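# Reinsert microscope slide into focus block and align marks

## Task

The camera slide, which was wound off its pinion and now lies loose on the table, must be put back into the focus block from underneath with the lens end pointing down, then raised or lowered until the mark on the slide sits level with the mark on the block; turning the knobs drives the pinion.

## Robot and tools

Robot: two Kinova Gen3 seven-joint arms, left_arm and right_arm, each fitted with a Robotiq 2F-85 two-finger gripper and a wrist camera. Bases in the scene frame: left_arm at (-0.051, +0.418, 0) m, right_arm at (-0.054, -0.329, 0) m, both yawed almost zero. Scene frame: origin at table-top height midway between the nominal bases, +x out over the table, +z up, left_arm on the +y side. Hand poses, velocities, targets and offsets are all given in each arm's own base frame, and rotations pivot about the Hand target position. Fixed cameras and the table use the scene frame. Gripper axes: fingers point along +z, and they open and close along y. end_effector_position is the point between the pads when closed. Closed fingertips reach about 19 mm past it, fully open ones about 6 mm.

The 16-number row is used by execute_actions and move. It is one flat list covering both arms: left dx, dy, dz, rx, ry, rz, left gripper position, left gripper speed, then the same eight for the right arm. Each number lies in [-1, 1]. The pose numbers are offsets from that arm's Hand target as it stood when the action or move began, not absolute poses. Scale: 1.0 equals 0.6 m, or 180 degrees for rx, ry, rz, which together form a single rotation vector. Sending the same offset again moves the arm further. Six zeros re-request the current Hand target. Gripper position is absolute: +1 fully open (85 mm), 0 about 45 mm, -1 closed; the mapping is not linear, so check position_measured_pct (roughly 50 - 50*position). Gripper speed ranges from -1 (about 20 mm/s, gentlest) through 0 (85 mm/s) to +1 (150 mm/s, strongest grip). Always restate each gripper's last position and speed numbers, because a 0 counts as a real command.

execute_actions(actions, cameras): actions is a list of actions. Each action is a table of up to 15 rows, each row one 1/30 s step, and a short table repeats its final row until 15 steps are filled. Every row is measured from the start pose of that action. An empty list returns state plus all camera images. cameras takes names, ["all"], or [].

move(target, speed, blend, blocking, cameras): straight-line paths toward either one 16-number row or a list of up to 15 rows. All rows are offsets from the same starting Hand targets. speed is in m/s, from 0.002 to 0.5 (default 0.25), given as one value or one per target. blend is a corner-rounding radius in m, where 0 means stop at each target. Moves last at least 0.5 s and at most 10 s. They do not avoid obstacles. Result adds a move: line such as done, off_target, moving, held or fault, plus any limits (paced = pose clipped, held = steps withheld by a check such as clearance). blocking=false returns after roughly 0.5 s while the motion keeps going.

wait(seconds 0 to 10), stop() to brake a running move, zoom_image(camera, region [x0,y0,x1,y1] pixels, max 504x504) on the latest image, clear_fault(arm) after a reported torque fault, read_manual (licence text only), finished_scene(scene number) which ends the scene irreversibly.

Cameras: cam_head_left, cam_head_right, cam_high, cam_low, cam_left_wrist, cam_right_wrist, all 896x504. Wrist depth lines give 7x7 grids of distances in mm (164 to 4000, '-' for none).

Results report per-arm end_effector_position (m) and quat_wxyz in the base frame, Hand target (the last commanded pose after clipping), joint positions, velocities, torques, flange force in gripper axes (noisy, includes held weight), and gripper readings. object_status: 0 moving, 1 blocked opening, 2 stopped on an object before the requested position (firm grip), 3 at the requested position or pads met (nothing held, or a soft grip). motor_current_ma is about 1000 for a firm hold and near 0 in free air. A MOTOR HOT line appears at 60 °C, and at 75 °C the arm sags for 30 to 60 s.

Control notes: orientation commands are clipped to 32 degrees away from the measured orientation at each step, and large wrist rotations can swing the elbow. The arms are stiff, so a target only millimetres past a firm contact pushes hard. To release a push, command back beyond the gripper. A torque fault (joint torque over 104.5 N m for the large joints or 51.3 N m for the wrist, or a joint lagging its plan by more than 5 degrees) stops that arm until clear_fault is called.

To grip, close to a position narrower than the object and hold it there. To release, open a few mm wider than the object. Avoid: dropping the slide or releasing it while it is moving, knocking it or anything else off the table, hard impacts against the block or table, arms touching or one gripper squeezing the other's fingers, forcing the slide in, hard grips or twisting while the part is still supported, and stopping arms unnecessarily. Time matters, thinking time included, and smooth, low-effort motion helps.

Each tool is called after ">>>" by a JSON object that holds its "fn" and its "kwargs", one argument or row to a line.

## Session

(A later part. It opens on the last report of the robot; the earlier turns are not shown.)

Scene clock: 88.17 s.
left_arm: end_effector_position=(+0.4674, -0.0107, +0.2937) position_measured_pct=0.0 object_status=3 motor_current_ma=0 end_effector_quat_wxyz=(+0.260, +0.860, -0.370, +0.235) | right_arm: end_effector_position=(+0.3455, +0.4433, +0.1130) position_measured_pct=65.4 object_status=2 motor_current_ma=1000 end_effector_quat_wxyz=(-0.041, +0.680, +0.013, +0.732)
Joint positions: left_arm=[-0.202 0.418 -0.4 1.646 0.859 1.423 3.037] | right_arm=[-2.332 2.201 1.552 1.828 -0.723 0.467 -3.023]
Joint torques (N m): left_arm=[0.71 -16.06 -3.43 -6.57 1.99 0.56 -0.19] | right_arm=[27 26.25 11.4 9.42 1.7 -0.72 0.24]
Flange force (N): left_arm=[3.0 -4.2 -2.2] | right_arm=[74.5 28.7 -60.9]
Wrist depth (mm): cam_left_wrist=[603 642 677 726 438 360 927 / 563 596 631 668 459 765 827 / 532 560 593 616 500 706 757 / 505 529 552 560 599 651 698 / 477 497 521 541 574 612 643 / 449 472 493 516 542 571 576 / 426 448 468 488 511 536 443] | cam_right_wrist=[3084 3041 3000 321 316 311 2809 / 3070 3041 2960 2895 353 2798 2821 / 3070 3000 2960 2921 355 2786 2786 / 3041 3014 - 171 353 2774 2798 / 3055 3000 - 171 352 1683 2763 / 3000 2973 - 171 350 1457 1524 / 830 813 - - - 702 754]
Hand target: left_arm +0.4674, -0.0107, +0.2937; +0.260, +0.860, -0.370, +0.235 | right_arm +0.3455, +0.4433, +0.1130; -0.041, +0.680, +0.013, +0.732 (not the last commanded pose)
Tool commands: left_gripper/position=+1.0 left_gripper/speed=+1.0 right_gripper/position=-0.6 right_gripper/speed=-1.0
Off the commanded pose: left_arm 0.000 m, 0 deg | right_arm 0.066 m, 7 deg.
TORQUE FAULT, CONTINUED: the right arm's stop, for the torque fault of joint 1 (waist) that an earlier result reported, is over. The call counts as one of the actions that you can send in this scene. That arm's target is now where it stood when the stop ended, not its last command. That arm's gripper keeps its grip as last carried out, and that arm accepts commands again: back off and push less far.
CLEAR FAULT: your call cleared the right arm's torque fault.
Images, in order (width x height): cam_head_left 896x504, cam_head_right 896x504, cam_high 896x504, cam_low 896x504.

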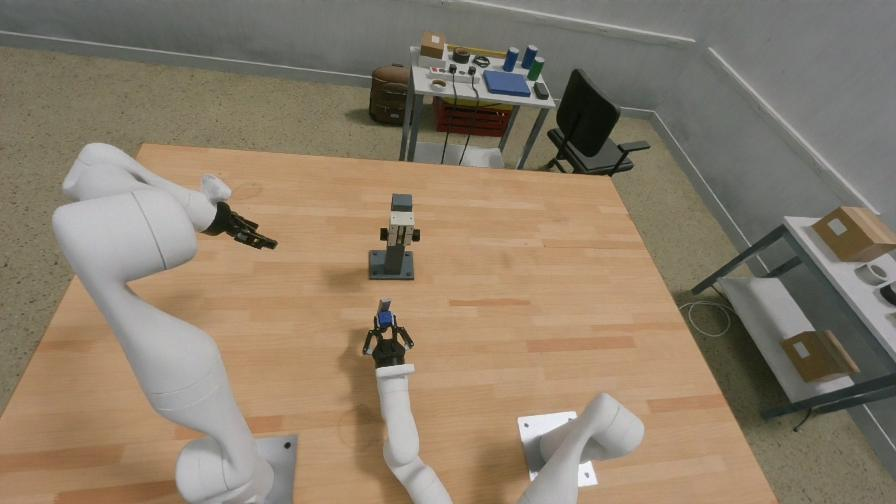

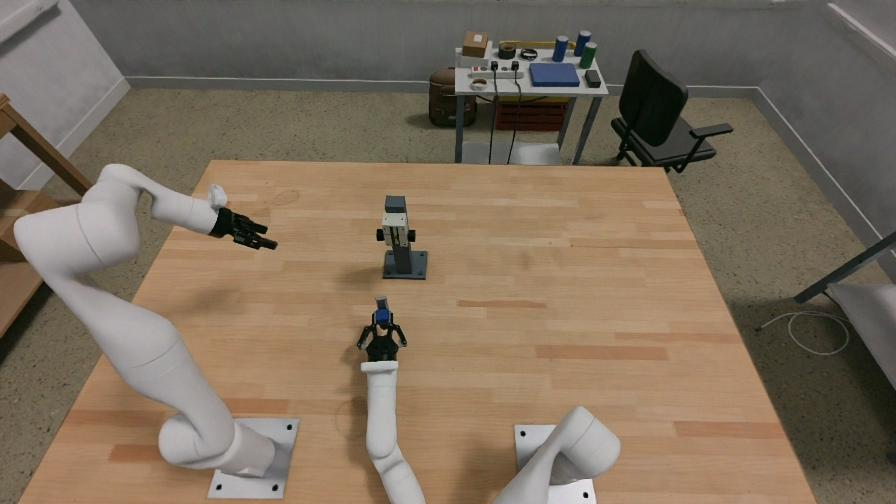

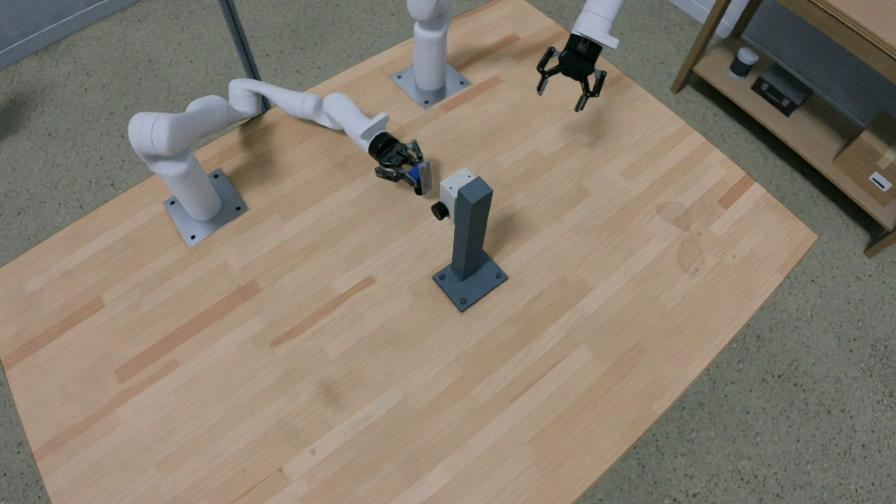

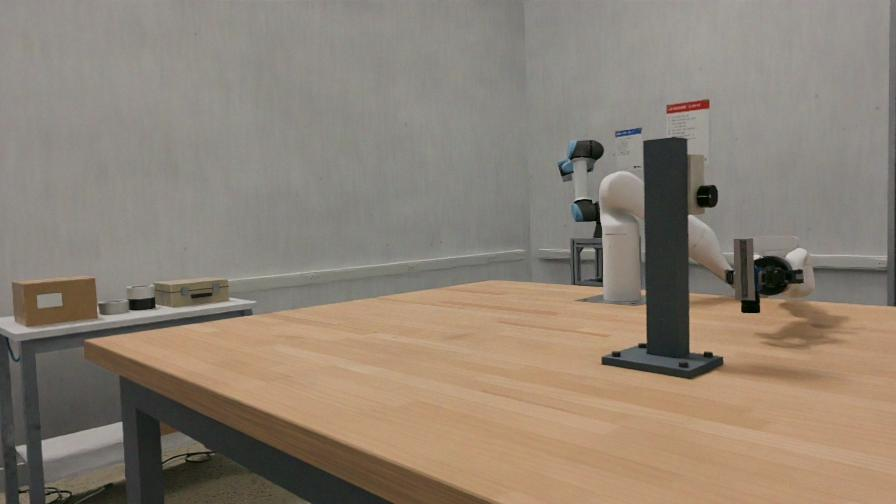

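>>> {"fn": "move", "kwargs": {
  "target": [0,0,0,0,0,0,1,1,-0.0258,-0.0718,0.245,0,0,0,-0.6,-1],
  "speed": 0.1
}}

Scene clock: 95.03 s.
left_arm: end_effector_position=(+0.4674, -0.0107, +0.2937) position_measured_pct=0.0 object_status=3 motor_current_ma=0 end_effector_quat_wxyz=(+0.260, +0.860, -0.370, +0.235) | right_arm: end_effector_position=(+0.3300, +0.4003, +0.2600) position_measured_pct=65.4 object_status=2 motor_current_ma=1000 end_effector_quat_wxyz=(-0.041, +0.680, +0.013, +0.732)
Joint positions: left_arm=[-0.202 0.418 -0.4 1.646 0.859 1.423 3.037] | right_arm=[-2.351 1.833 1.595 2.117 -0.63 0.195 -2.741]
Joint torques (N m): left_arm=[0.73 -16.03 -3.53 -6.55 2 0.55 -0.18] | right_arm=[1.04 -12.36 11.94 4.7 0.56 -1.85 0.24]
Flange force (N): left_arm=[3.0 -4.2 -2.3] | right_arm=[-3.8 -3.9 -1.4]
Wrist depth (mm): cam_left_wrist=[603 639 677 726 435 360 922 / 564 598 630 672 459 764 823 / 533 559 593 614 500 700 762 / 503 528 553 560 600 653 699 / 476 498 520 541 574 611 647 / 450 473 493 516 542 574 605 / 425 448 466 489 510 538 564] | cam_right_wrist=[3084 3041 3028 2934 2960 2883 2740 / 3113 3070 2987 2960 2846 2846 2821 / 3098 2960 2987 2895 2883 2858 2798 / 3084 3014 - 171 - 2809 2846 / 3041 2987 - 171 - 2798 2774 / 3028 2934 - 171 - 2740 2729 / 3041 2934 - - - 1549 1517]
Hand target: left_arm +0.4674, -0.0107, +0.2937; +0.260, +0.860, -0.370, +0.235 | right_arm +0.3300, +0.4003, +0.2600; -0.041, +0.680, +0.013, +0.732
Off the commanded pose: left_arm 0.000 m, 0 deg | right_arm 0.000 m, 0 deg.
move: done

>>> {"fn": "move", "kwargs": {
  "target": [0,0,0,0,0,0,1,1,0,0,0.03,-0.3922,0.3988,0.3350,-0.6,-1]
}}

Scene clock: 102.73 s.
left_arm: end_effector_position=(+0.4674, -0.0107, +0.2937) position_measured_pct=0.0 object_status=3 motor_current_ma=0 end_effector_quat_wxyz=(+0.260, +0.860, -0.370, +0.235) | right_arm: end_effector_position=(+0.3300, +0.4002, +0.2780) position_measured_pct=65.4 object_status=2 motor_current_ma=1000 end_effector_quat_wxyz=(+0.001, +0.751, +0.660, +0.000)
Joint positions: left_arm=[-0.202 0.418 -0.4 1.646 0.859 1.423 3.037] | right_arm=[-1.175 0.548 0.437 1.254 -0.225 1.387 -0.883]
Joint torques (N m): left_arm=[0.51 -15.99 -3.5 -6.54 1.99 0.62 -0.15] | right_arm=[1.04 -18.98 2.89 -7.5 -0.26 -0.15 0.24]
Flange force (N): left_arm=[3.2 -3.8 -1.9] | right_arm=[5.9 0.7 -2.3]
Wrist depth (mm): cam_left_wrist=[604 643 677 726 437 359 922 / 562 596 630 672 460 759 828 / 533 560 594 615 501 706 756 / 503 527 553 559 602 648 701 / 475 499 521 543 576 609 649 / 450 473 492 518 541 572 603 / 424 449 468 486 512 539 565] | cam_right_wrist=[426 425 425 423 423 422 422 / 427 427 426 426 423 423 422 / 427 427 427 425 424 424 423 / 429 428 428 171 426 425 423 / 429 429 428 171 427 426 426 / 430 429 429 171 427 427 425 / 431 431 - - - 427 426]
Hand target: left_arm +0.4674, -0.0107, +0.2937; +0.260, +0.860, -0.370, +0.235 | right_arm +0.3301, +0.4002, +0.2780; +0.001, +0.751, +0.660, +0.000
Off the commanded pose: left_arm 0.000 m, 0 deg | right_arm 0.000 m, 0 deg.
move: done

>>> {"fn": "move", "kwargs": {
  "target": [0,0,0,0,0,0,1,1,0,-0.033,0,0,0,-0.209,-0.6,-1]
}}

>>> {"fn": "move", "kwargs": {
  "target": [0,0,0,0,0,0,1,1,0.05,0,-0.06,0.3536,-0.3536,0,-0.6,-1]
}}

>>> {"fn": "move", "kwargs": {
  "target": [0,0,0,0,0,0,1,1,-0.03,0.05,0,0,0,-0.256,-0.6,-1],
  "cameras": ["cam_right_wrist","cam_high","cam_low"]
}}

Scene clock: 109.17 s.
left_arm: end_effector_position=(+0.4674, -0.0107, +0.2937) position_measured_pct=0.0 object_status=3 motor_current_ma=0 end_effector_quat_wxyz=(+0.260, +0.860, -0.370, +0.235) | right_arm: end_effector_position=(+0.3300, +0.3805, +0.2780) position_measured_pct=65.4 object_status=2 motor_current_ma=1000 end_effector_quat_wxyz=(+0.001, +0.924, +0.383, +0.000)
Joint positions: left_arm=[-0.202 0.418 -0.4 1.646 0.859 1.423 3.037] | right_arm=[-1.253 0.536 0.599 1.318 -0.297 1.376 -1.448]
Joint torques (N m): left_arm=[0.64 -16.02 -3.48 -6.53 1.96 0.53 -0.17] | right_arm=[1.01 -18.01 3.55 -7.34 -0.24 -0.13 0.24]
Flange force (N): left_arm=[3.2 -4.2 -2.2] | right_arm=[4.6 -2.9 -2.1]
Wrist depth (mm): cam_left_wrist=[602 641 677 726 437 360 925 / 564 598 627 672 458 761 825 / 531 560 590 614 502 705 762 / 503 528 553 561 596 651 695 / 477 498 521 541 578 612 649 / 449 472 492 517 541 571 602 / 426 447 466 489 509 538 565] | cam_right_wrist=[426 425 424 423 422 421 409 / 428 426 425 425 424 423 422 / 429 427 426 425 425 423 423 / 428 428 426 171 425 424 423 / 430 429 428 171 426 426 424 / 431 429 428 171 427 427 425 / 431 431 - - - 427 427]
Hand target: left_arm +0.4674, -0.0107, +0.2937; +0.260, +0.860, -0.370, +0.235 | right_arm +0.3300, +0.3805, +0.2780; +0.001, +0.924, +0.383, +0.000
Off the commanded pose: left_arm 0.000 m, 0 deg | right_arm 0.000 m, 0 deg.
move: done

Scene clock: 114.40 s.
left_arm: end_effector_position=(+0.4674, -0.0107, +0.2937) position_measured_pct=0.0 object_status=3 motor_current_ma=0 end_effector_quat_wxyz=(+0.260, +0.860, -0.370, +0.235) | right_arm: end_effector_position=(+0.3633, +0.3843, +0.2414) position_measured_pct=65.4 object_status=2 motor_current_ma=1000 end_effector_quat_wxyz=(-0.266, +0.645, +0.256, +0.669)
Joint positions: left_arm=[-0.202 0.418 -0.4 1.646 0.859 1.423 3.037] | right_arm=[-0.764 1.006 -0.32 2.583 -0.19 -2.07 -1.385]
Joint torques (N m): left_arm=[0.63 -16 -3.46 -6.49 1.94 0.52 -0.19] | right_arm=[1.05 -17.02 -0.46 1.94 0.47 -4.18 0.24]
Flange force (N): left_arm=[3.3 -4.2 -2.4] | right_arm=[-1.6 -3.8 7.2]
Wrist depth (mm): cam_left_wrist=[601 644 680 725 435 361 923 / 563 597 631 670 459 759 832 / 534 560 592 612 502 705 758 / 505 529 554 560 599 650 699 / 475 498 522 543 576 611 647 / 448 472 492 515 543 570 603 / 427 448 466 486 511 539 565] | cam_right_wrist=[495 3250 3565 3970 3471 3128 2798 / 449 3172 3623 3900 3508 3142 2774 / 431 3219 3623 3855 3453 308 292 / 2474 3128 - 175 - 280 255 / 2502 3203 - 175 - 279 255 / 2153 2394 - 175 299 279 248 / 2821 3041 - 3811 - 278 250]
Hand target: left_arm +0.4674, -0.0107, +0.2937; +0.260, +0.860, -0.370, +0.235 | right_arm +0.3600, +0.3805, +0.2420; -0.270, +0.654, +0.270, +0.653
Off the commanded pose: left_arm 0.000 m, 0 deg | right_arm 0.005 m, 3 deg.
joint sent to its limit (right arm) — joint 4 (elbow), upper limit, where the elbow is as bent as it goes. The joint targets are off in position and orientation.
move: off_target (right_arm)

Scene clock: 116.37 s.
left_arm: end_effector_position=(+0.4674, -0.0107, +0.2937) position_measured_pct=0.0 object_status=3 motor_current_ma=0 end_effector_quat_wxyz=(+0.260, +0.860, -0.370, +0.235) | right_arm: end_effector_position=(+0.3421, +0.4104, +0.2420) position_measured_pct=65.4 object_status=2 motor_current_ma=1000 end_effector_quat_wxyz=(+0.007, +0.707, -0.007, +0.707)
Joint positions: left_arm=[-0.202 0.418 -0.4 1.646 0.859 1.423 3.037] | right_arm=[-1.091 1.03 -0.69 1.94 -1.322 -2.1 -1.193]
Joint torques (N m): left_arm=[0.73 -16.05 -3.48 -6.59 2 0.57 -0.14] | right_arm=[1.09 -20.05 -1.05 -0.58 1.15 -3.96 0.23]
Flange force (N): left_arm=[2.8 -4.1 -2.2] | right_arm=[-2.5 -6.8 -1.5]
Wrist depth (mm): cam_left_wrist=[603 645 678 724 437 361 918 / 564 598 628 668 459 763 825 / 531 560 595 617 502 704 759 / 504 527 554 559 597 653 701 / 476 499 522 539 577 611 646 / 450 471 493 515 542 573 604 / 424 448 468 487 511 538 564] | cam_right_wrist=[2858 2883 2870 2858 2908 2846 2883 / 2908 2908 2846 2870 2870 2858 2821 / 2883 2921 2858 312 2934 2846 2858 / 2895 2858 - 171 - 2846 2883 / 2921 2908 - 171 - 2921 2883 / 2895 2883 - 171 - 1641 1571 / 2908 2987 - - - 2729 2540]
Hand target: left_arm +0.4674, -0.0107, +0.2937; +0.260, +0.860, -0.370, +0.235 | right_arm +0.3421, +0.4104, +0.2420; +0.007, +0.707, -0.007, +0.707
Off the commanded pose: left_arm 0.000 m, 0 deg | right_arm 0.000 m, 0 deg.
joint sent to its limit (right arm) — joint 6 (wrist pitch), lower limit. The joint targets still meet the commanded pose.
move: done
camera_calibration:
cam_right_wrist: T_world_to_cam=[[-0.000672753, -0.999839, 0.0179365, 0.408368], [-0.0348189, -0.0179022, -0.999233, 0.317256], [0.999393, -0.00129677, -0.0348012, -0.183532], [0, 0, 0, 1]] pos_world=[0.194742, 0.413744, 0.303301]
Images, in order (width x height): cam_high 896x504, cam_low 896x504, cam_right_wrist 896x504.

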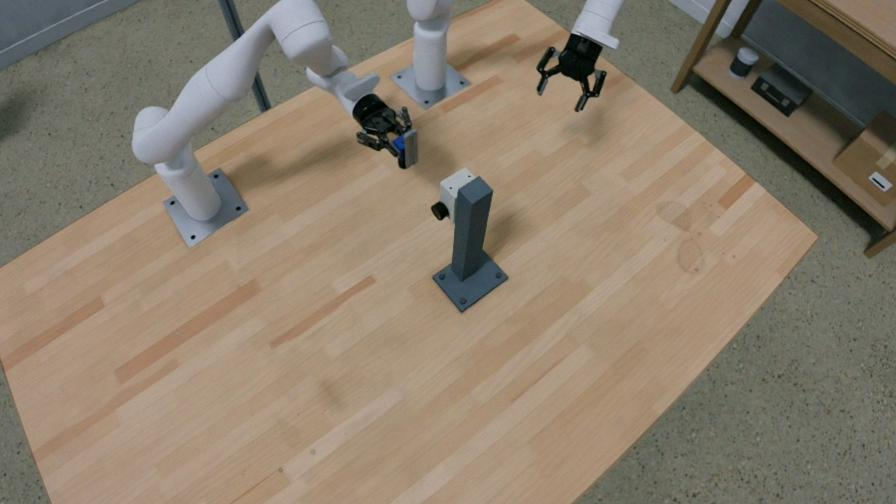

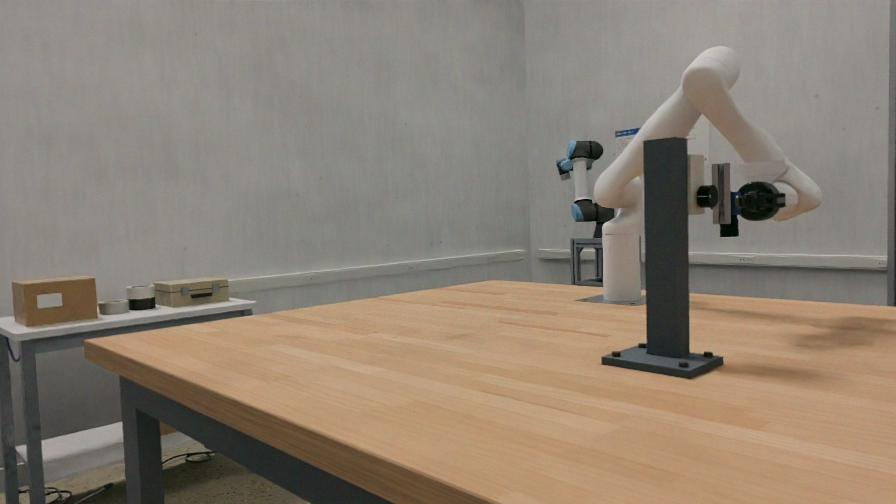

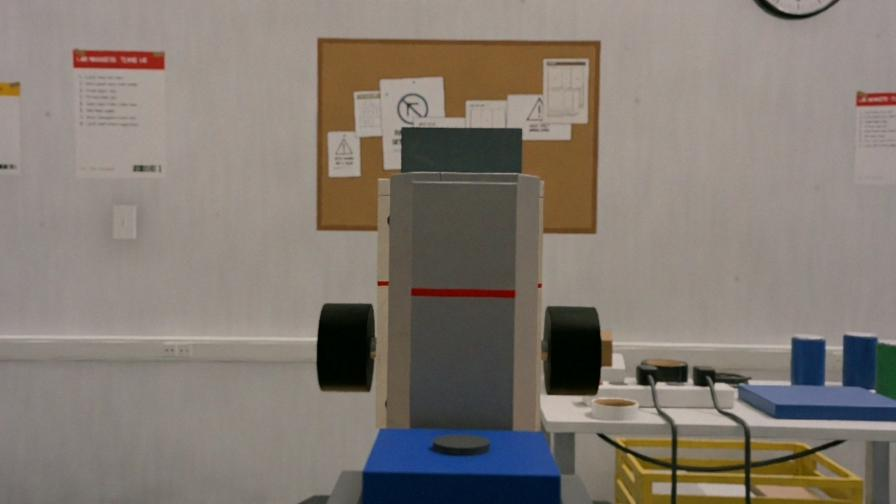

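>>> {"fn": "move", "kwargs": {
  "target": [0,0,0,0,0,0,1,1,0,0,-0.1867,0,0,0,-0.6,-1],
  "speed": 0.15,
  "cameras": ["cam_right_wrist","cam_low"]
}}

>>> {"fn": "zoom_image", "kwargs": {
  "camera": "cam_right_wrist",
  "region": [320, 0, 600, 200]
}}

Scene clock: 120.47 s.
left_arm: end_effector_position=(+0.4674, -0.0107, +0.2937) position_measured_pct=0.0 object_status=3 motor_current_ma=0 end_effector_quat_wxyz=(+0.260, +0.860, -0.370, +0.235) | right_arm: end_effector_position=(+0.3420, +0.4104, +0.1300) position_measured_pct=65.4 object_status=2 motor_current_ma=1000 end_effector_quat_wxyz=(+0.007, +0.707, -0.007, +0.707)
Joint positions: left_arm=[-0.202 0.418 -0.4 1.646 0.859 1.423 3.037] | right_arm=[-1.144 1.286 -0.586 1.853 -1.278 -2.1 -1.372]
Joint torques (N m): left_arm=[0.71 -15.97 -3.54 -6.66 1.99 0.62 -0.17] | right_arm=[0.96 -21.18 -0.54 0.72 0.51 -4.18 0.24]
Flange force (N): left_arm=[2.8 -3.7 -2.0] | right_arm=[-4.6 -6.8 -1.2]
Wrist depth (mm): cam_left_wrist=[602 642 677 726 437 361 922 / 563 598 628 666 459 761 826 / 532 559 591 616 499 704 758 / 503 530 554 561 599 652 696 / 477 500 523 542 577 609 642 / 450 472 494 516 543 572 579 / 426 447 468 489 510 538 559] | cam_right_wrist=[2883 2895 321 319 312 2870 2809 / 2908 2883 2870 320 320 2883 2858 / 2895 2895 2870 355 2846 2921 2870 / 2908 2934 - 171 - 2883 2883 / 2934 2921 - 171 - 1645 1736 / 2908 2895 - 171 - 2717 1510 / 691 651 - - - 712 671]
Hand target: left_arm +0.4674, -0.0107, +0.2937; +0.260, +0.860, -0.370, +0.235 | right_arm +0.3420, +0.4104, +0.1300; +0.007, +0.707, -0.007, +0.707
Off the commanded pose: left_arm 0.000 m, 0 deg | right_arm 0.000 m, 0 deg.
move: done
camera_calibration:
cam_right_wrist: T_world_to_cam=[[-0.000674603, -0.999839, 0.017935, 0.410378], [-0.034719, -0.0179007, -0.999237, 0.205323], [0.999397, -0.00129677, -0.0347013, -0.187449], [0, 0, 0, 1]] pos_world=[0.194741, 0.413744, 0.191301]
Images, in order (width x height): cam_low 896x504, cam_right_wrist 896x504.

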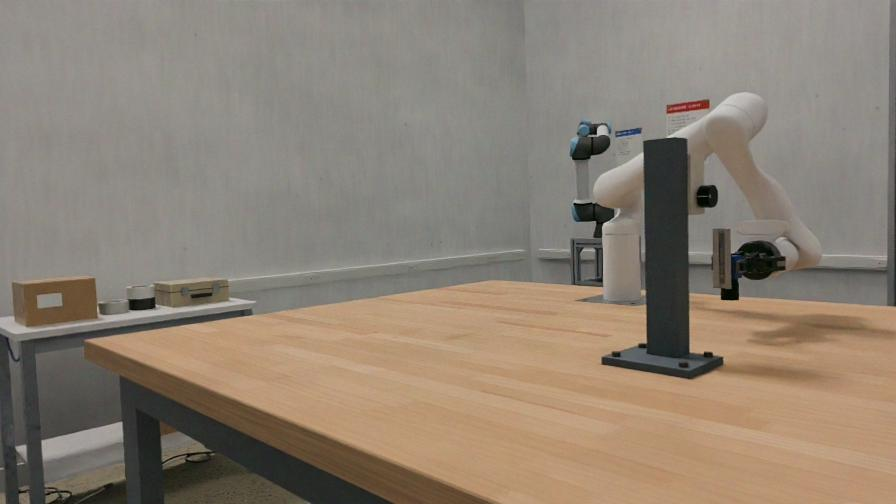

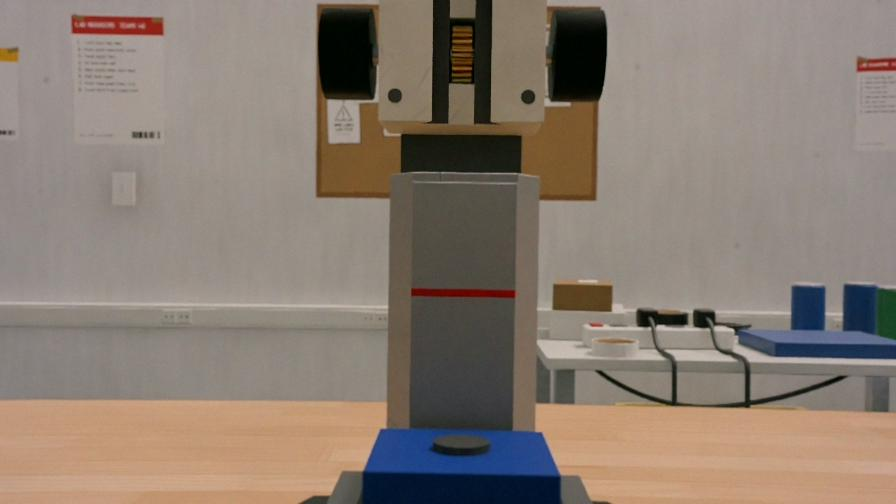

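Scaled by 1.800 from the camera's 896x504 image, which has a finer 1280x720 frame.

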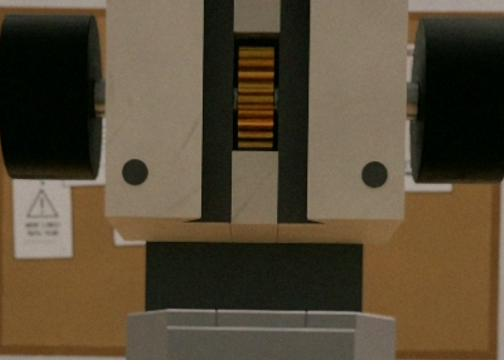

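>>> {"fn": "zoom_image", "kwargs": {
  "camera": "cam_right_wrist",
  "region": [370, 90, 550, 190]
}}

>>> {"fn": "zoom_image", "kwargs": {
  "camera": "cam_low",
  "region": [680, 140, 760, 310]
}}

Scaled by 2.800 from the camera's 896x504 image, which has a finer 1280x720 frame.

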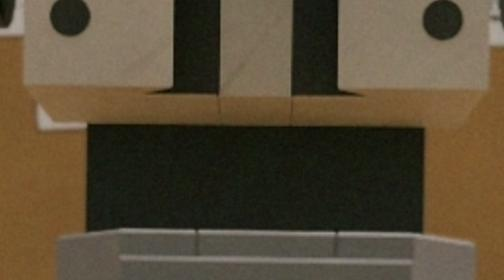

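Scaled by 2.965 from the camera's 896x504 image, which has a finer 1280x720 frame.

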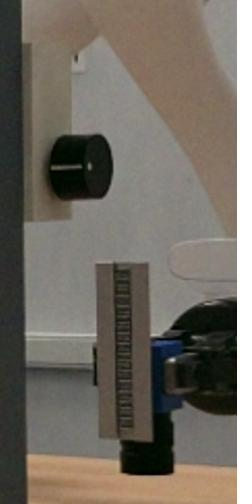

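>>> {"fn": "move", "kwargs": {
  "target": [0,0,0,0,0,0,1,1,0.2167,-0.0022,-0.0083,0,0,0,-0.6,-1],
  "speed": 0.12,
  "cameras": ["cam_right_wrist","cam_low"]
}}

>>> {"fn": "zoom_image", "kwargs": {
  "camera": "cam_right_wrist",
  "region": [360, 0, 560, 200]
}}

>>> {"fn": "zoom_image", "kwargs": {
  "camera": "cam_low",
  "region": [630, 140, 790, 310]
}}

Scene clock: 141.83 s.
left_arm: end_effector_position=(+0.4674, -0.0107, +0.2937) position_measured_pct=0.0 object_status=3 motor_current_ma=0 end_effector_quat_wxyz=(+0.260, +0.860, -0.370, +0.235) | right_arm: end_effector_position=(+0.4721, +0.4091, +0.1251) position_measured_pct=65.4 object_status=2 motor_current_ma=1000 end_effector_quat_wxyz=(+0.007, +0.707, -0.007, +0.707)
Joint positions: left_arm=[-0.202 0.418 -0.4 1.646 0.859 1.423 3.037] | right_arm=[-0.955 1.258 -0.441 1.758 -1.035 -1.868 -1.235]
Joint torques (N m): left_arm=[0.7 -16.07 -3.45 -6.51 2.02 0.58 -0.14] | right_arm=[1.01 -22.77 0.23 -1.16 1.16 -4.07 0.25]
Flange force (N): left_arm=[3.0 -4.3 -2.3] | right_arm=[-3.9 -6.5 0.8]
Wrist depth (mm): cam_left_wrist=[603 640 676 727 436 360 923 / 562 594 629 669 460 753 835 / 532 557 590 614 502 675 759 / 504 527 551 560 600 466 485 / 476 498 523 541 577 500 440 / 451 472 492 518 541 566 423 / 427 447 465 488 510 536 560] | cam_right_wrist=[2763 2740 - 190 190 - 2729 / 2751 2740 - 225 225 2729 2751 / 2751 2763 - 226 - 2740 2706 / 2763 2729 - 171 - 2774 2740 / 2763 2774 - 171 - 1514 1613 / 2751 2809 - 171 - 2763 2798 / 675 634 - - - 697 655]
Hand target: left_arm +0.4674, -0.0107, +0.2937; +0.260, +0.860, -0.370, +0.235 | right_arm +0.4721, +0.4091, +0.1250; +0.007, +0.707, -0.007, +0.707
Off the commanded pose: left_arm 0.000 m, 0 deg | right_arm 0.000 m, 0 deg.
move: done
camera_calibration:
cam_right_wrist: T_world_to_cam=[[-0.000677194, -0.999841, 0.017835, 0.409275], [-0.0347183, -0.0178008, -0.999239, 0.204776], [0.999397, -0.00129588, -0.0347007, -0.317546], [0, 0, 0, 1]] pos_world=[0.324741, 0.412444, 0.186301]
Images, in order (width x height): cam_low 896x504, cam_right_wrist 896x504.

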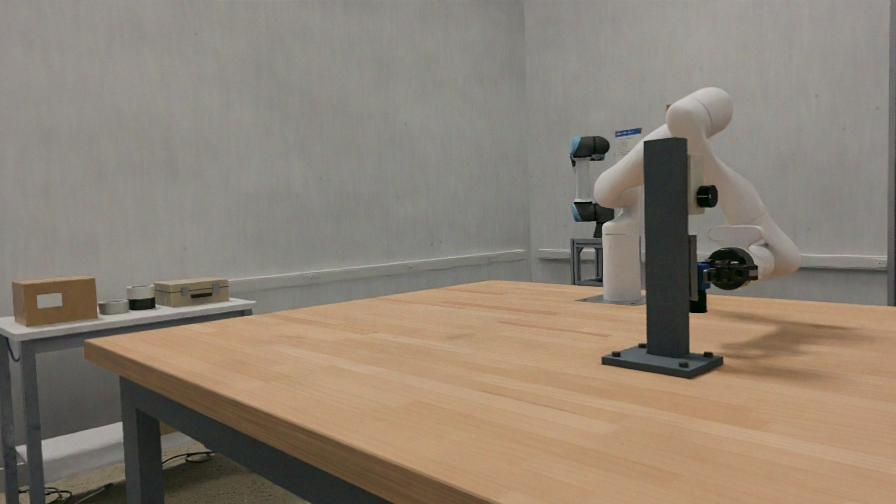

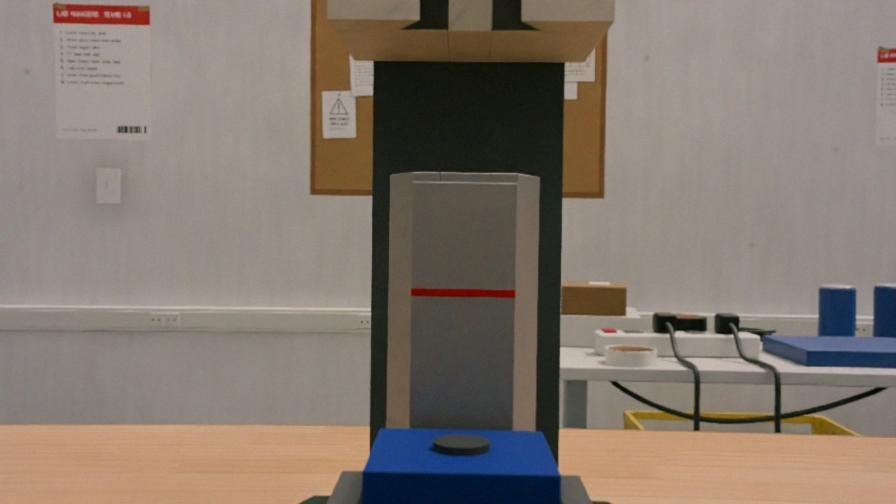

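Scaled by 2.520 from the camera's 896x504 image, which has a finer 1280x720 frame.

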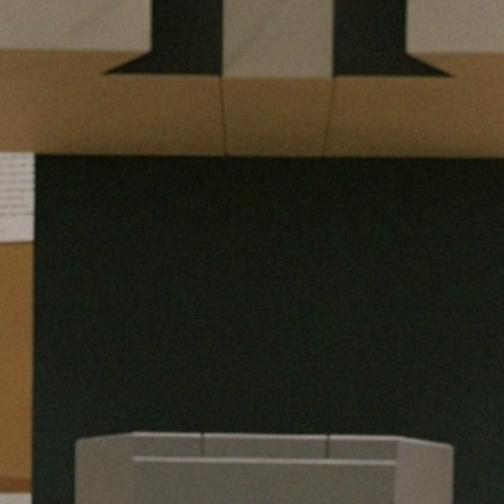

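Scaled by 2.965 from the camera's 896x504 image, which has a finer 1280x720 frame.

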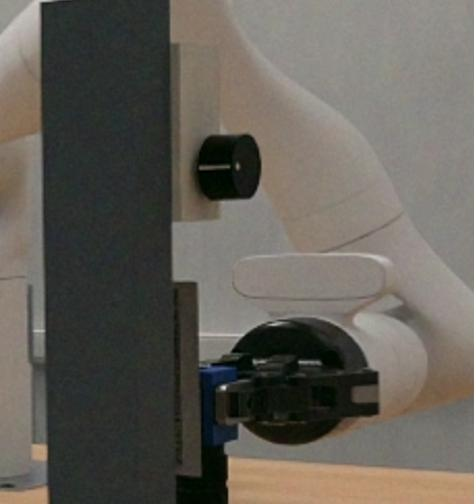

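>>> {"fn": "move", "kwargs": {
  "target": [0,0,0,0,0,0,1,1,0.0167,-0.0012,0.0433,0,0,0,-0.6,-1],
  "speed": 0.08,
  "cameras": ["cam_right_wrist","cam_low"]
}}

>>> {"fn": "zoom_image", "kwargs": {
  "camera": "cam_right_wrist",
  "region": [360, 90, 560, 240]
}}

Scene clock: 159.13 s.
left_arm: end_effector_position=(+0.4674, -0.0107, +0.2937) position_measured_pct=0.0 object_status=3 motor_current_ma=0 end_effector_quat_wxyz=(+0.260, +0.860, -0.370, +0.235) | right_arm: end_effector_position=(+0.4821, +0.4084, +0.1509) position_measured_pct=65.4 object_status=2 motor_current_ma=1000 end_effector_quat_wxyz=(+0.007, +0.707, -0.007, +0.707)
Joint positions: left_arm=[-0.202 0.418 -0.4 1.646 0.859 1.423 3.037] | right_arm=[-0.935 1.197 -0.444 1.777 -1.033 -1.841 -1.198]
Joint torques (N m): left_arm=[0.66 -15.94 -3.46 -6.68 2.01 0.67 -0.21] | right_arm=[1.03 -22.79 0.15 -1.53 1.32 -3.99 0.25]
Flange force (N): left_arm=[2.8 -3.5 -1.8] | right_arm=[-3.7 -6.6 0.9]
Wrist depth (mm): cam_left_wrist=[603 641 677 725 436 360 922 / 563 595 628 670 459 745 834 / 534 559 593 615 500 448 754 / 504 527 553 561 598 470 436 / 477 498 522 543 575 603 406 / 450 471 493 517 543 571 579 / 424 450 466 488 513 538 564] | cam_right_wrist=[2740 174 171 180 171 172 - / 2740 - 172 181 171 178 2695 / 2717 2774 - 175 215 2706 2740 / 2751 2729 - 171 - 2740 2751 / 2774 2740 - 171 - 2729 1700 / 2751 2786 - 171 - 2600 1467 / 767 772 - - - 2218 2218]
Hand target: left_arm +0.4674, -0.0107, +0.2937; +0.260, +0.860, -0.370, +0.235 | right_arm +0.4821, +0.4084, +0.1510; +0.007, +0.707, -0.007, +0.707
Off the commanded pose: left_arm 0.000 m, 0 deg | right_arm 0.000 m, 0 deg.
move: done
camera_calibration:
cam_right_wrist: T_world_to_cam=[[-0.000570199, -0.999837, 0.0180339, 0.407942], [-0.0348177, -0.0180031, -0.999232, 0.231104], [0.999394, -0.00119766, -0.0348018, -0.326661], [0, 0, 0, 1]] pos_world=[0.334742, 0.411645, 0.212201]
Images, in order (width x height): cam_low 896x504, cam_right_wrist 896x504.

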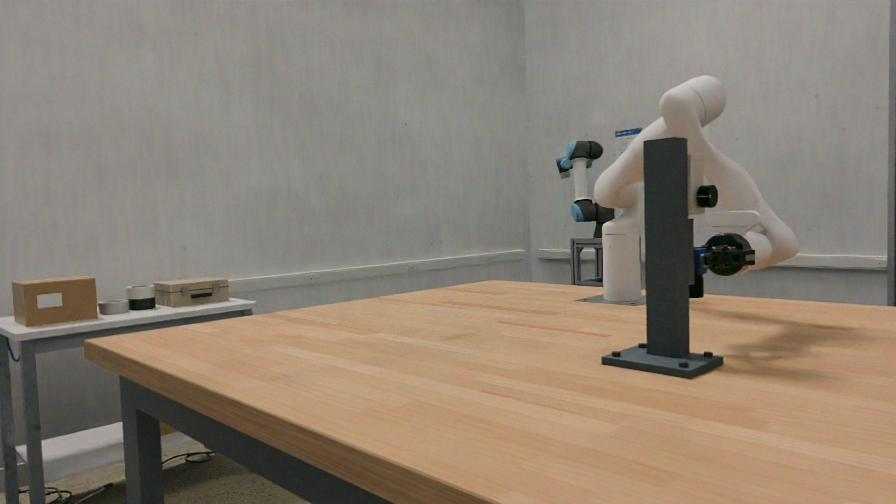

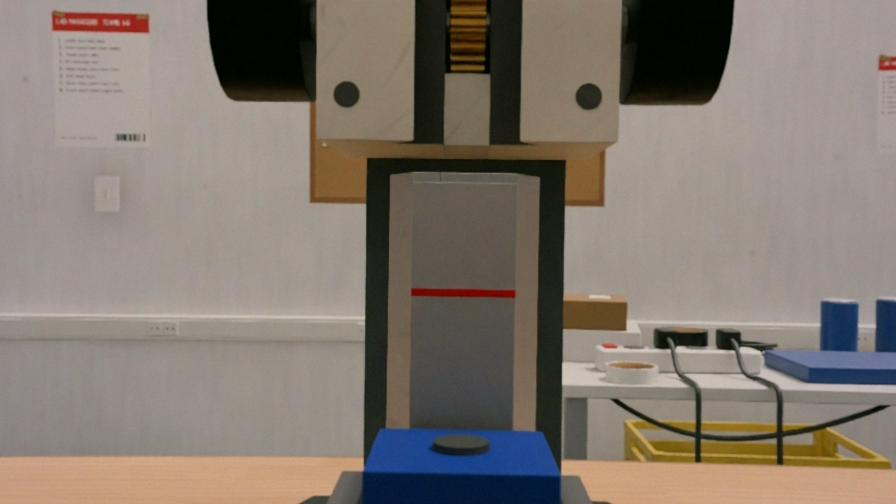

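Scaled by 2.520 from the camera's 896x504 image, which has a finer 1280x720 frame.

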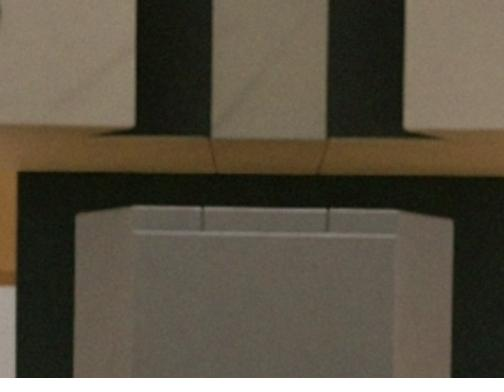

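>>> {"fn": "move", "kwargs": {
  "target": [0,0,0,0,0,0,1,1,0,-0.0004,0.0083,0,0,0,-0.6,-1],
  "speed": 0.05,
  "cameras": ["cam_right_wrist"]
}}

>>> {"fn": "zoom_image", "kwargs": {
  "camera": "cam_right_wrist",
  "region": [360, 110, 560, 240]
}}

Scene clock: 171.63 s.
left_arm: end_effector_position=(+0.4674, -0.0107, +0.2937) position_measured_pct=0.0 object_status=3 motor_current_ma=0 end_effector_quat_wxyz=(+0.260, +0.860, -0.370, +0.235) | right_arm: end_effector_position=(+0.4821, +0.4082, +0.1559) position_measured_pct=65.4 object_status=2 motor_current_ma=1000 end_effector_quat_wxyz=(+0.007, +0.707, -0.007, +0.707)
Joint positions: left_arm=[-0.202 0.418 -0.4 1.646 0.859 1.423 3.037] | right_arm=[-0.933 1.185 -0.447 1.783 -1.036 -1.839 -1.193]
Joint torques (N m): left_arm=[0.66 -16.04 -3.44 -6.58 1.95 0.52 -0.19] | right_arm=[1.02 -22.76 0.16 -1.57 1.31 -3.94 0.26]
Flange force (N): left_arm=[3.1 -4.1 -2.2] | right_arm=[-3.6 -6.6 0.8]
Wrist depth (mm): cam_left_wrist=[601 639 677 723 436 361 921 / 563 597 628 672 460 729 835 / 533 558 589 617 502 442 744 / 504 529 552 562 598 469 421 / 476 499 523 542 574 606 402 / 449 472 495 518 542 571 584 / 425 449 466 487 512 539 568] | cam_right_wrist=[2717 173 172 180 171 172 2717 / 2740 - 172 181 171 176 - / 2751 2763 - 175 173 - 2763 / 2774 2751 - 171 - 2763 2706 / 2763 2763 - 171 - 2706 1718 / 2751 2786 - 171 - 2600 1460 / 2786 2751 - - - 2218 2195]
Hand target: left_arm +0.4674, -0.0107, +0.2937; +0.260, +0.860, -0.370, +0.235 | right_arm +0.4821, +0.4082, +0.1559; +0.007, +0.707, -0.007, +0.707
Off the commanded pose: left_arm 0.000 m, 0 deg | right_arm 0.000 m, 0 deg.
move: done
camera_calibration:
cam_right_wrist: T_world_to_cam=[[-0.000672753, -0.999839, 0.0179365, 0.407707], [-0.0348189, -0.0179022, -0.999233, 0.236056], [0.999393, -0.00129677, -0.0348012, -0.326446], [0, 0, 0, 1]] pos_world=[0.334742, 0.411444, 0.217201]
Images, in order (width x height): cam_right_wrist 896x504.

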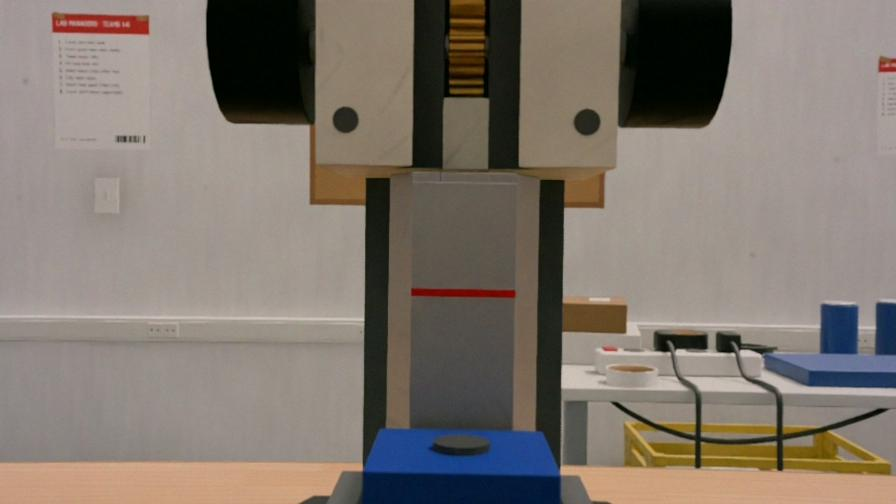

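Scaled by 2.520 from the camera's 896x504 image, which has a finer 1280x720 frame.

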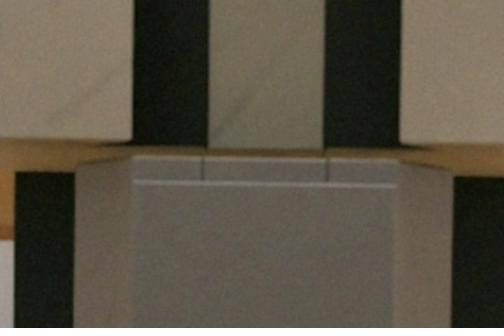

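>>> {"fn": "move", "kwargs": {
  "target": [0,0,0,0,0,0,1,1,0,-0.0002,0.005,0,0,0,-0.6,-1],
  "speed": 0.02,
  "cameras": ["cam_right_wrist"]
}}

>>> {"fn": "zoom_image", "kwargs": {
  "camera": "cam_right_wrist",
  "region": [360, 110, 560, 240]
}}

Scene clock: 174.63 s.
left_arm: end_effector_position=(+0.4674, -0.0107, +0.2937) position_measured_pct=0.0 object_status=3 motor_current_ma=0 end_effector_quat_wxyz=(+0.260, +0.860, -0.370, +0.235) | right_arm: end_effector_position=(+0.4821, +0.4081, +0.1590) position_measured_pct=65.4 object_status=2 motor_current_ma=1000 end_effector_quat_wxyz=(+0.007, +0.707, -0.007, +0.707)
Joint positions: left_arm=[-0.202 0.418 -0.4 1.646 0.859 1.423 3.037] | right_arm=[-0.932 1.178 -0.448 1.786 -1.037 -1.838 -1.19]
Joint torques (N m): left_arm=[0.66 -15.92 -3.43 -6.54 2.05 0.56 -0.14] | right_arm=[0.77 -22.51 0 -1.18 0.96 -4.22 0.17]
Flange force (N): left_arm=[3.0 -3.9 -2.3] | right_arm=[-3.4 -7.9 3.1]
Wrist depth (mm): cam_left_wrist=[603 641 675 728 437 360 918 / 563 597 630 668 458 729 832 / 534 560 589 617 502 439 463 / 504 529 552 560 598 477 417 / 476 498 522 540 576 607 400 / 449 473 494 520 543 571 591 / 425 449 467 490 510 537 566] | cam_right_wrist=[2740 173 171 180 170 172 2729 / 2740 180 172 180 171 174 - / 2774 - - 172 171 - 2717 / 2763 2774 - 171 - 2729 2751 / 2751 2740 - 171 - 2674 1718 / 2798 2763 - 171 - 2600 1460 / 2763 2751 - - - 2225 2210]
Hand target: left_arm +0.4674, -0.0107, +0.2937; +0.260, +0.860, -0.370, +0.235 | right_arm +0.4821, +0.4080, +0.1589; +0.007, +0.707, -0.007, +0.707
Off the commanded pose: left_arm 0.000 m, 0 deg | right_arm 0.000 m, 0 deg.
move: done
camera_calibration:
cam_right_wrist: T_world_to_cam=[[-0.000677194, -0.999841, 0.017835, 0.407576], [-0.0347183, -0.0178008, -0.999239, 0.239077], [0.999397, -0.00129588, -0.0347007, -0.326362], [0, 0, 0, 1]] pos_world=[0.334741, 0.411344, 0.220301]
Images, in order (width x height): cam_right_wrist 896x504.

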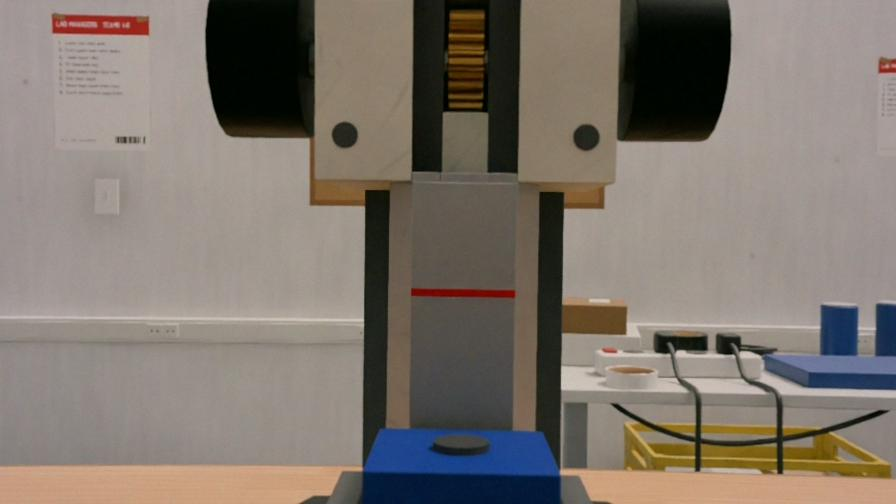

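Scaled by 2.520 from the camera's 896x504 image, which has a finer 1280x720 frame.

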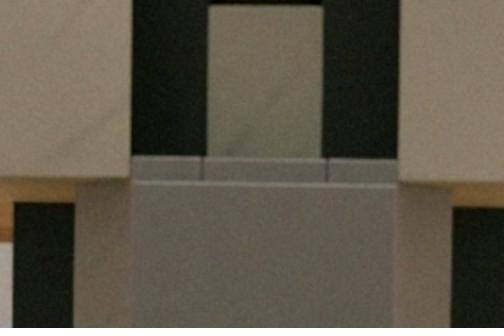

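>>> {"fn": "move", "kwargs": {
  "target": [0,0,0,0,0,0,1,1,0.0007,0.0001,0.005,0,0,0,-0.6,-1],
  "speed": 0.02
}}

>>> {"fn": "move", "kwargs": {
  "target": [0,0,0,0,0,0,1,1,0,0,0.005,0,0,0,-0.6,-1],
  "speed": 0.02
}}

Scene clock: 178.30 s.
left_arm: end_effector_position=(+0.4674, -0.0107, +0.2937) position_measured_pct=0.0 object_status=3 motor_current_ma=0 end_effector_quat_wxyz=(+0.260, +0.860, -0.370, +0.235) | right_arm: end_effector_position=(+0.4825, +0.4081, +0.1619) position_measured_pct=65.4 object_status=2 motor_current_ma=1000 end_effector_quat_wxyz=(+0.007, +0.707, -0.007, +0.707)
Joint positions: left_arm=[-0.202 0.418 -0.4 1.646 0.859 1.423 3.037] | right_arm=[-0.931 1.171 -0.449 1.788 -1.038 -1.835 -1.185]
Joint torques (N m): left_arm=[0.67 -16.01 -3.37 -6.68 2 0.57 -0.11] | right_arm=[1.02 -22.69 0.13 -1.67 1.37 -3.96 0.29]
Flange force (N): left_arm=[2.6 -3.7 -2.0] | right_arm=[-3.5 -6.4 0.8]
Wrist depth (mm): cam_left_wrist=[601 641 678 725 436 359 921 / 564 599 627 669 459 448 831 / 533 559 592 613 500 436 459 / 505 529 553 560 602 478 413 / 477 499 521 539 577 607 399 / 450 472 493 517 543 569 593 / 426 449 467 487 509 538 563] | cam_right_wrist=[2751 176 171 180 170 173 2751 / 2751 177 171 180 171 172 - / 2740 - 172 172 171 - 2740 / 2740 2740 - 171 - 2751 2695 / 2751 2763 - 171 - 2763 1792 / 2763 2786 - 171 - 2610 1423 / 2774 2774 - - - 2203 2218]
Hand target: left_arm +0.4674, -0.0107, +0.2937; +0.260, +0.860, -0.370, +0.235 | right_arm +0.4825, +0.4081, +0.1619; +0.007, +0.707, -0.007, +0.707
Off the commanded pose: left_arm 0.000 m, 0 deg | right_arm 0.000 m, 0 deg.
move: done

Scene clock: 179.00 s.
left_arm: end_effector_position=(+0.4674, -0.0107, +0.2937) position_measured_pct=0.0 object_status=3 motor_current_ma=0 end_effector_quat_wxyz=(+0.260, +0.860, -0.370, +0.235) | right_arm: end_effector_position=(+0.4825, +0.4081, +0.1650) position_measured_pct=65.4 object_status=2 motor_current_ma=1000 end_effector_quat_wxyz=(+0.007, +0.707, -0.007, +0.707)
Joint positions: left_arm=[-0.202 0.418 -0.4 1.646 0.859 1.423 3.037] | right_arm=[-0.931 1.165 -0.45 1.791 -1.04 -1.834 -1.182]
Joint torques (N m): left_arm=[0.57 -16.01 -3.38 -6.61 2.01 0.6 -0.15] | right_arm=[1.05 -22.67 0.11 -1.65 1.39 -3.94 0.25]
Flange force (N): left_arm=[2.9 -3.8 -2.0] | right_arm=[-3.4 -6.7 0.8]
Wrist depth (mm): cam_left_wrist=[602 638 677 724 436 361 918 / 561 595 627 666 459 448 829 / 533 561 590 612 502 433 454 / 503 528 552 561 598 477 409 / 476 500 523 542 574 606 396 / 449 473 494 517 543 572 595 / 424 448 466 489 509 536 565] | cam_right_wrist=[2751 182 171 180 170 173 2729 / 2763 175 172 180 171 172 - / 2763 - 172 172 171 - 2717 / 2740 2729 - 171 - 2786 2729 / 2786 2717 - 171 - 2740 1727 / 2786 2729 - 171 - 1417 1432 / 2774 2798 - - - 2248 2188]
Hand target: left_arm +0.4674, -0.0107, +0.2937; +0.260, +0.860, -0.370, +0.235 | right_arm +0.4825, +0.4081, +0.1650; +0.007, +0.707, -0.007, +0.707
Off the commanded pose: left_arm 0.000 m, 0 deg | right_arm 0.000 m, 0 deg.
move: done

>>> {"fn": "move", "kwargs": {
  "target": [0,0,0,0,0,0,1,1,0,0,0.015,0,0,0,-0.6,-1],
  "speed": 0.02,
  "cameras": ["cam_right_wrist"]
}}

Scene clock: 181.20 s.
left_arm: end_effector_position=(+0.4674, -0.0107, +0.2937) position_measured_pct=0.0 object_status=3 motor_current_ma=0 end_effector_quat_wxyz=(+0.260, +0.860, -0.370, +0.235) | right_arm: end_effector_position=(+0.4825, +0.4081, +0.1739) position_measured_pct=65.4 object_status=2 motor_current_ma=1000 end_effector_quat_wxyz=(+0.007, +0.707, -0.007, +0.707)
Joint positions: left_arm=[-0.202 0.418 -0.4 1.646 0.859 1.423 3.037] | right_arm=[-0.928 1.144 -0.455 1.799 -1.045 -1.83 -1.17]
Joint torques (N m): left_arm=[0.61 -16.03 -3.49 -6.63 2 0.53 -0.13] | right_arm=[0.8 -22.58 0.01 -1.79 1.54 -3.85 0.25]
Flange force (N): left_arm=[2.9 -3.9 -2.1] | right_arm=[-3.2 -6.2 0.9]
Wrist depth (mm): cam_left_wrist=[603 644 675 724 436 361 925 / 564 599 627 668 459 434 832 / 531 560 593 616 500 451 440 / 502 529 551 562 598 624 402 / 475 498 523 541 574 607 388 / 450 470 493 516 542 572 601 / 425 447 467 488 510 537 565] | cam_right_wrist=[2717 2729 171 180 170 2717 2729 / 2751 173 171 180 171 172 2695 / 2740 - 172 171 171 174 - / 2798 2763 - 171 171 - 2717 / 2763 2763 - 171 - 2684 1722 / 2751 2763 - 171 - 1483 1477 / 2751 2751 - - - 2318 2248]
Hand target: left_arm +0.4674, -0.0107, +0.2937; +0.260, +0.860, -0.370, +0.235 | right_arm +0.4825, +0.4081, +0.1739; +0.007, +0.707, -0.007, +0.707
Off the commanded pose: left_arm 0.000 m, 0 deg | right_arm 0.000 m, 0 deg.
move: done
camera_calibration:
cam_right_wrist: T_world_to_cam=[[-0.000670151, -0.999837, 0.0180365, 0.40726], [-0.0348195, -0.0180022, -0.999231, 0.254095], [0.999393, -0.00129766, -0.0348018, -0.326219], [0, 0, 0, 1]] pos_world=[0.335142, 0.411345, 0.235201]
Images, in order (width x height): cam_right_wrist 896x504.

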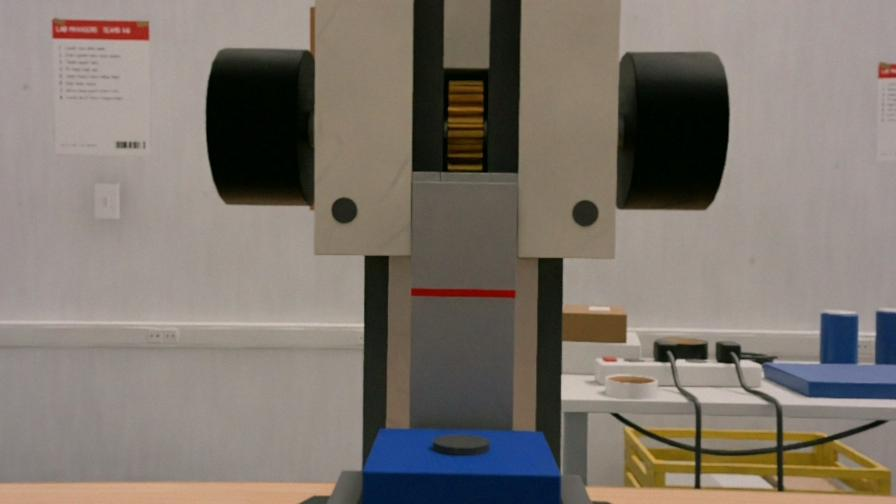

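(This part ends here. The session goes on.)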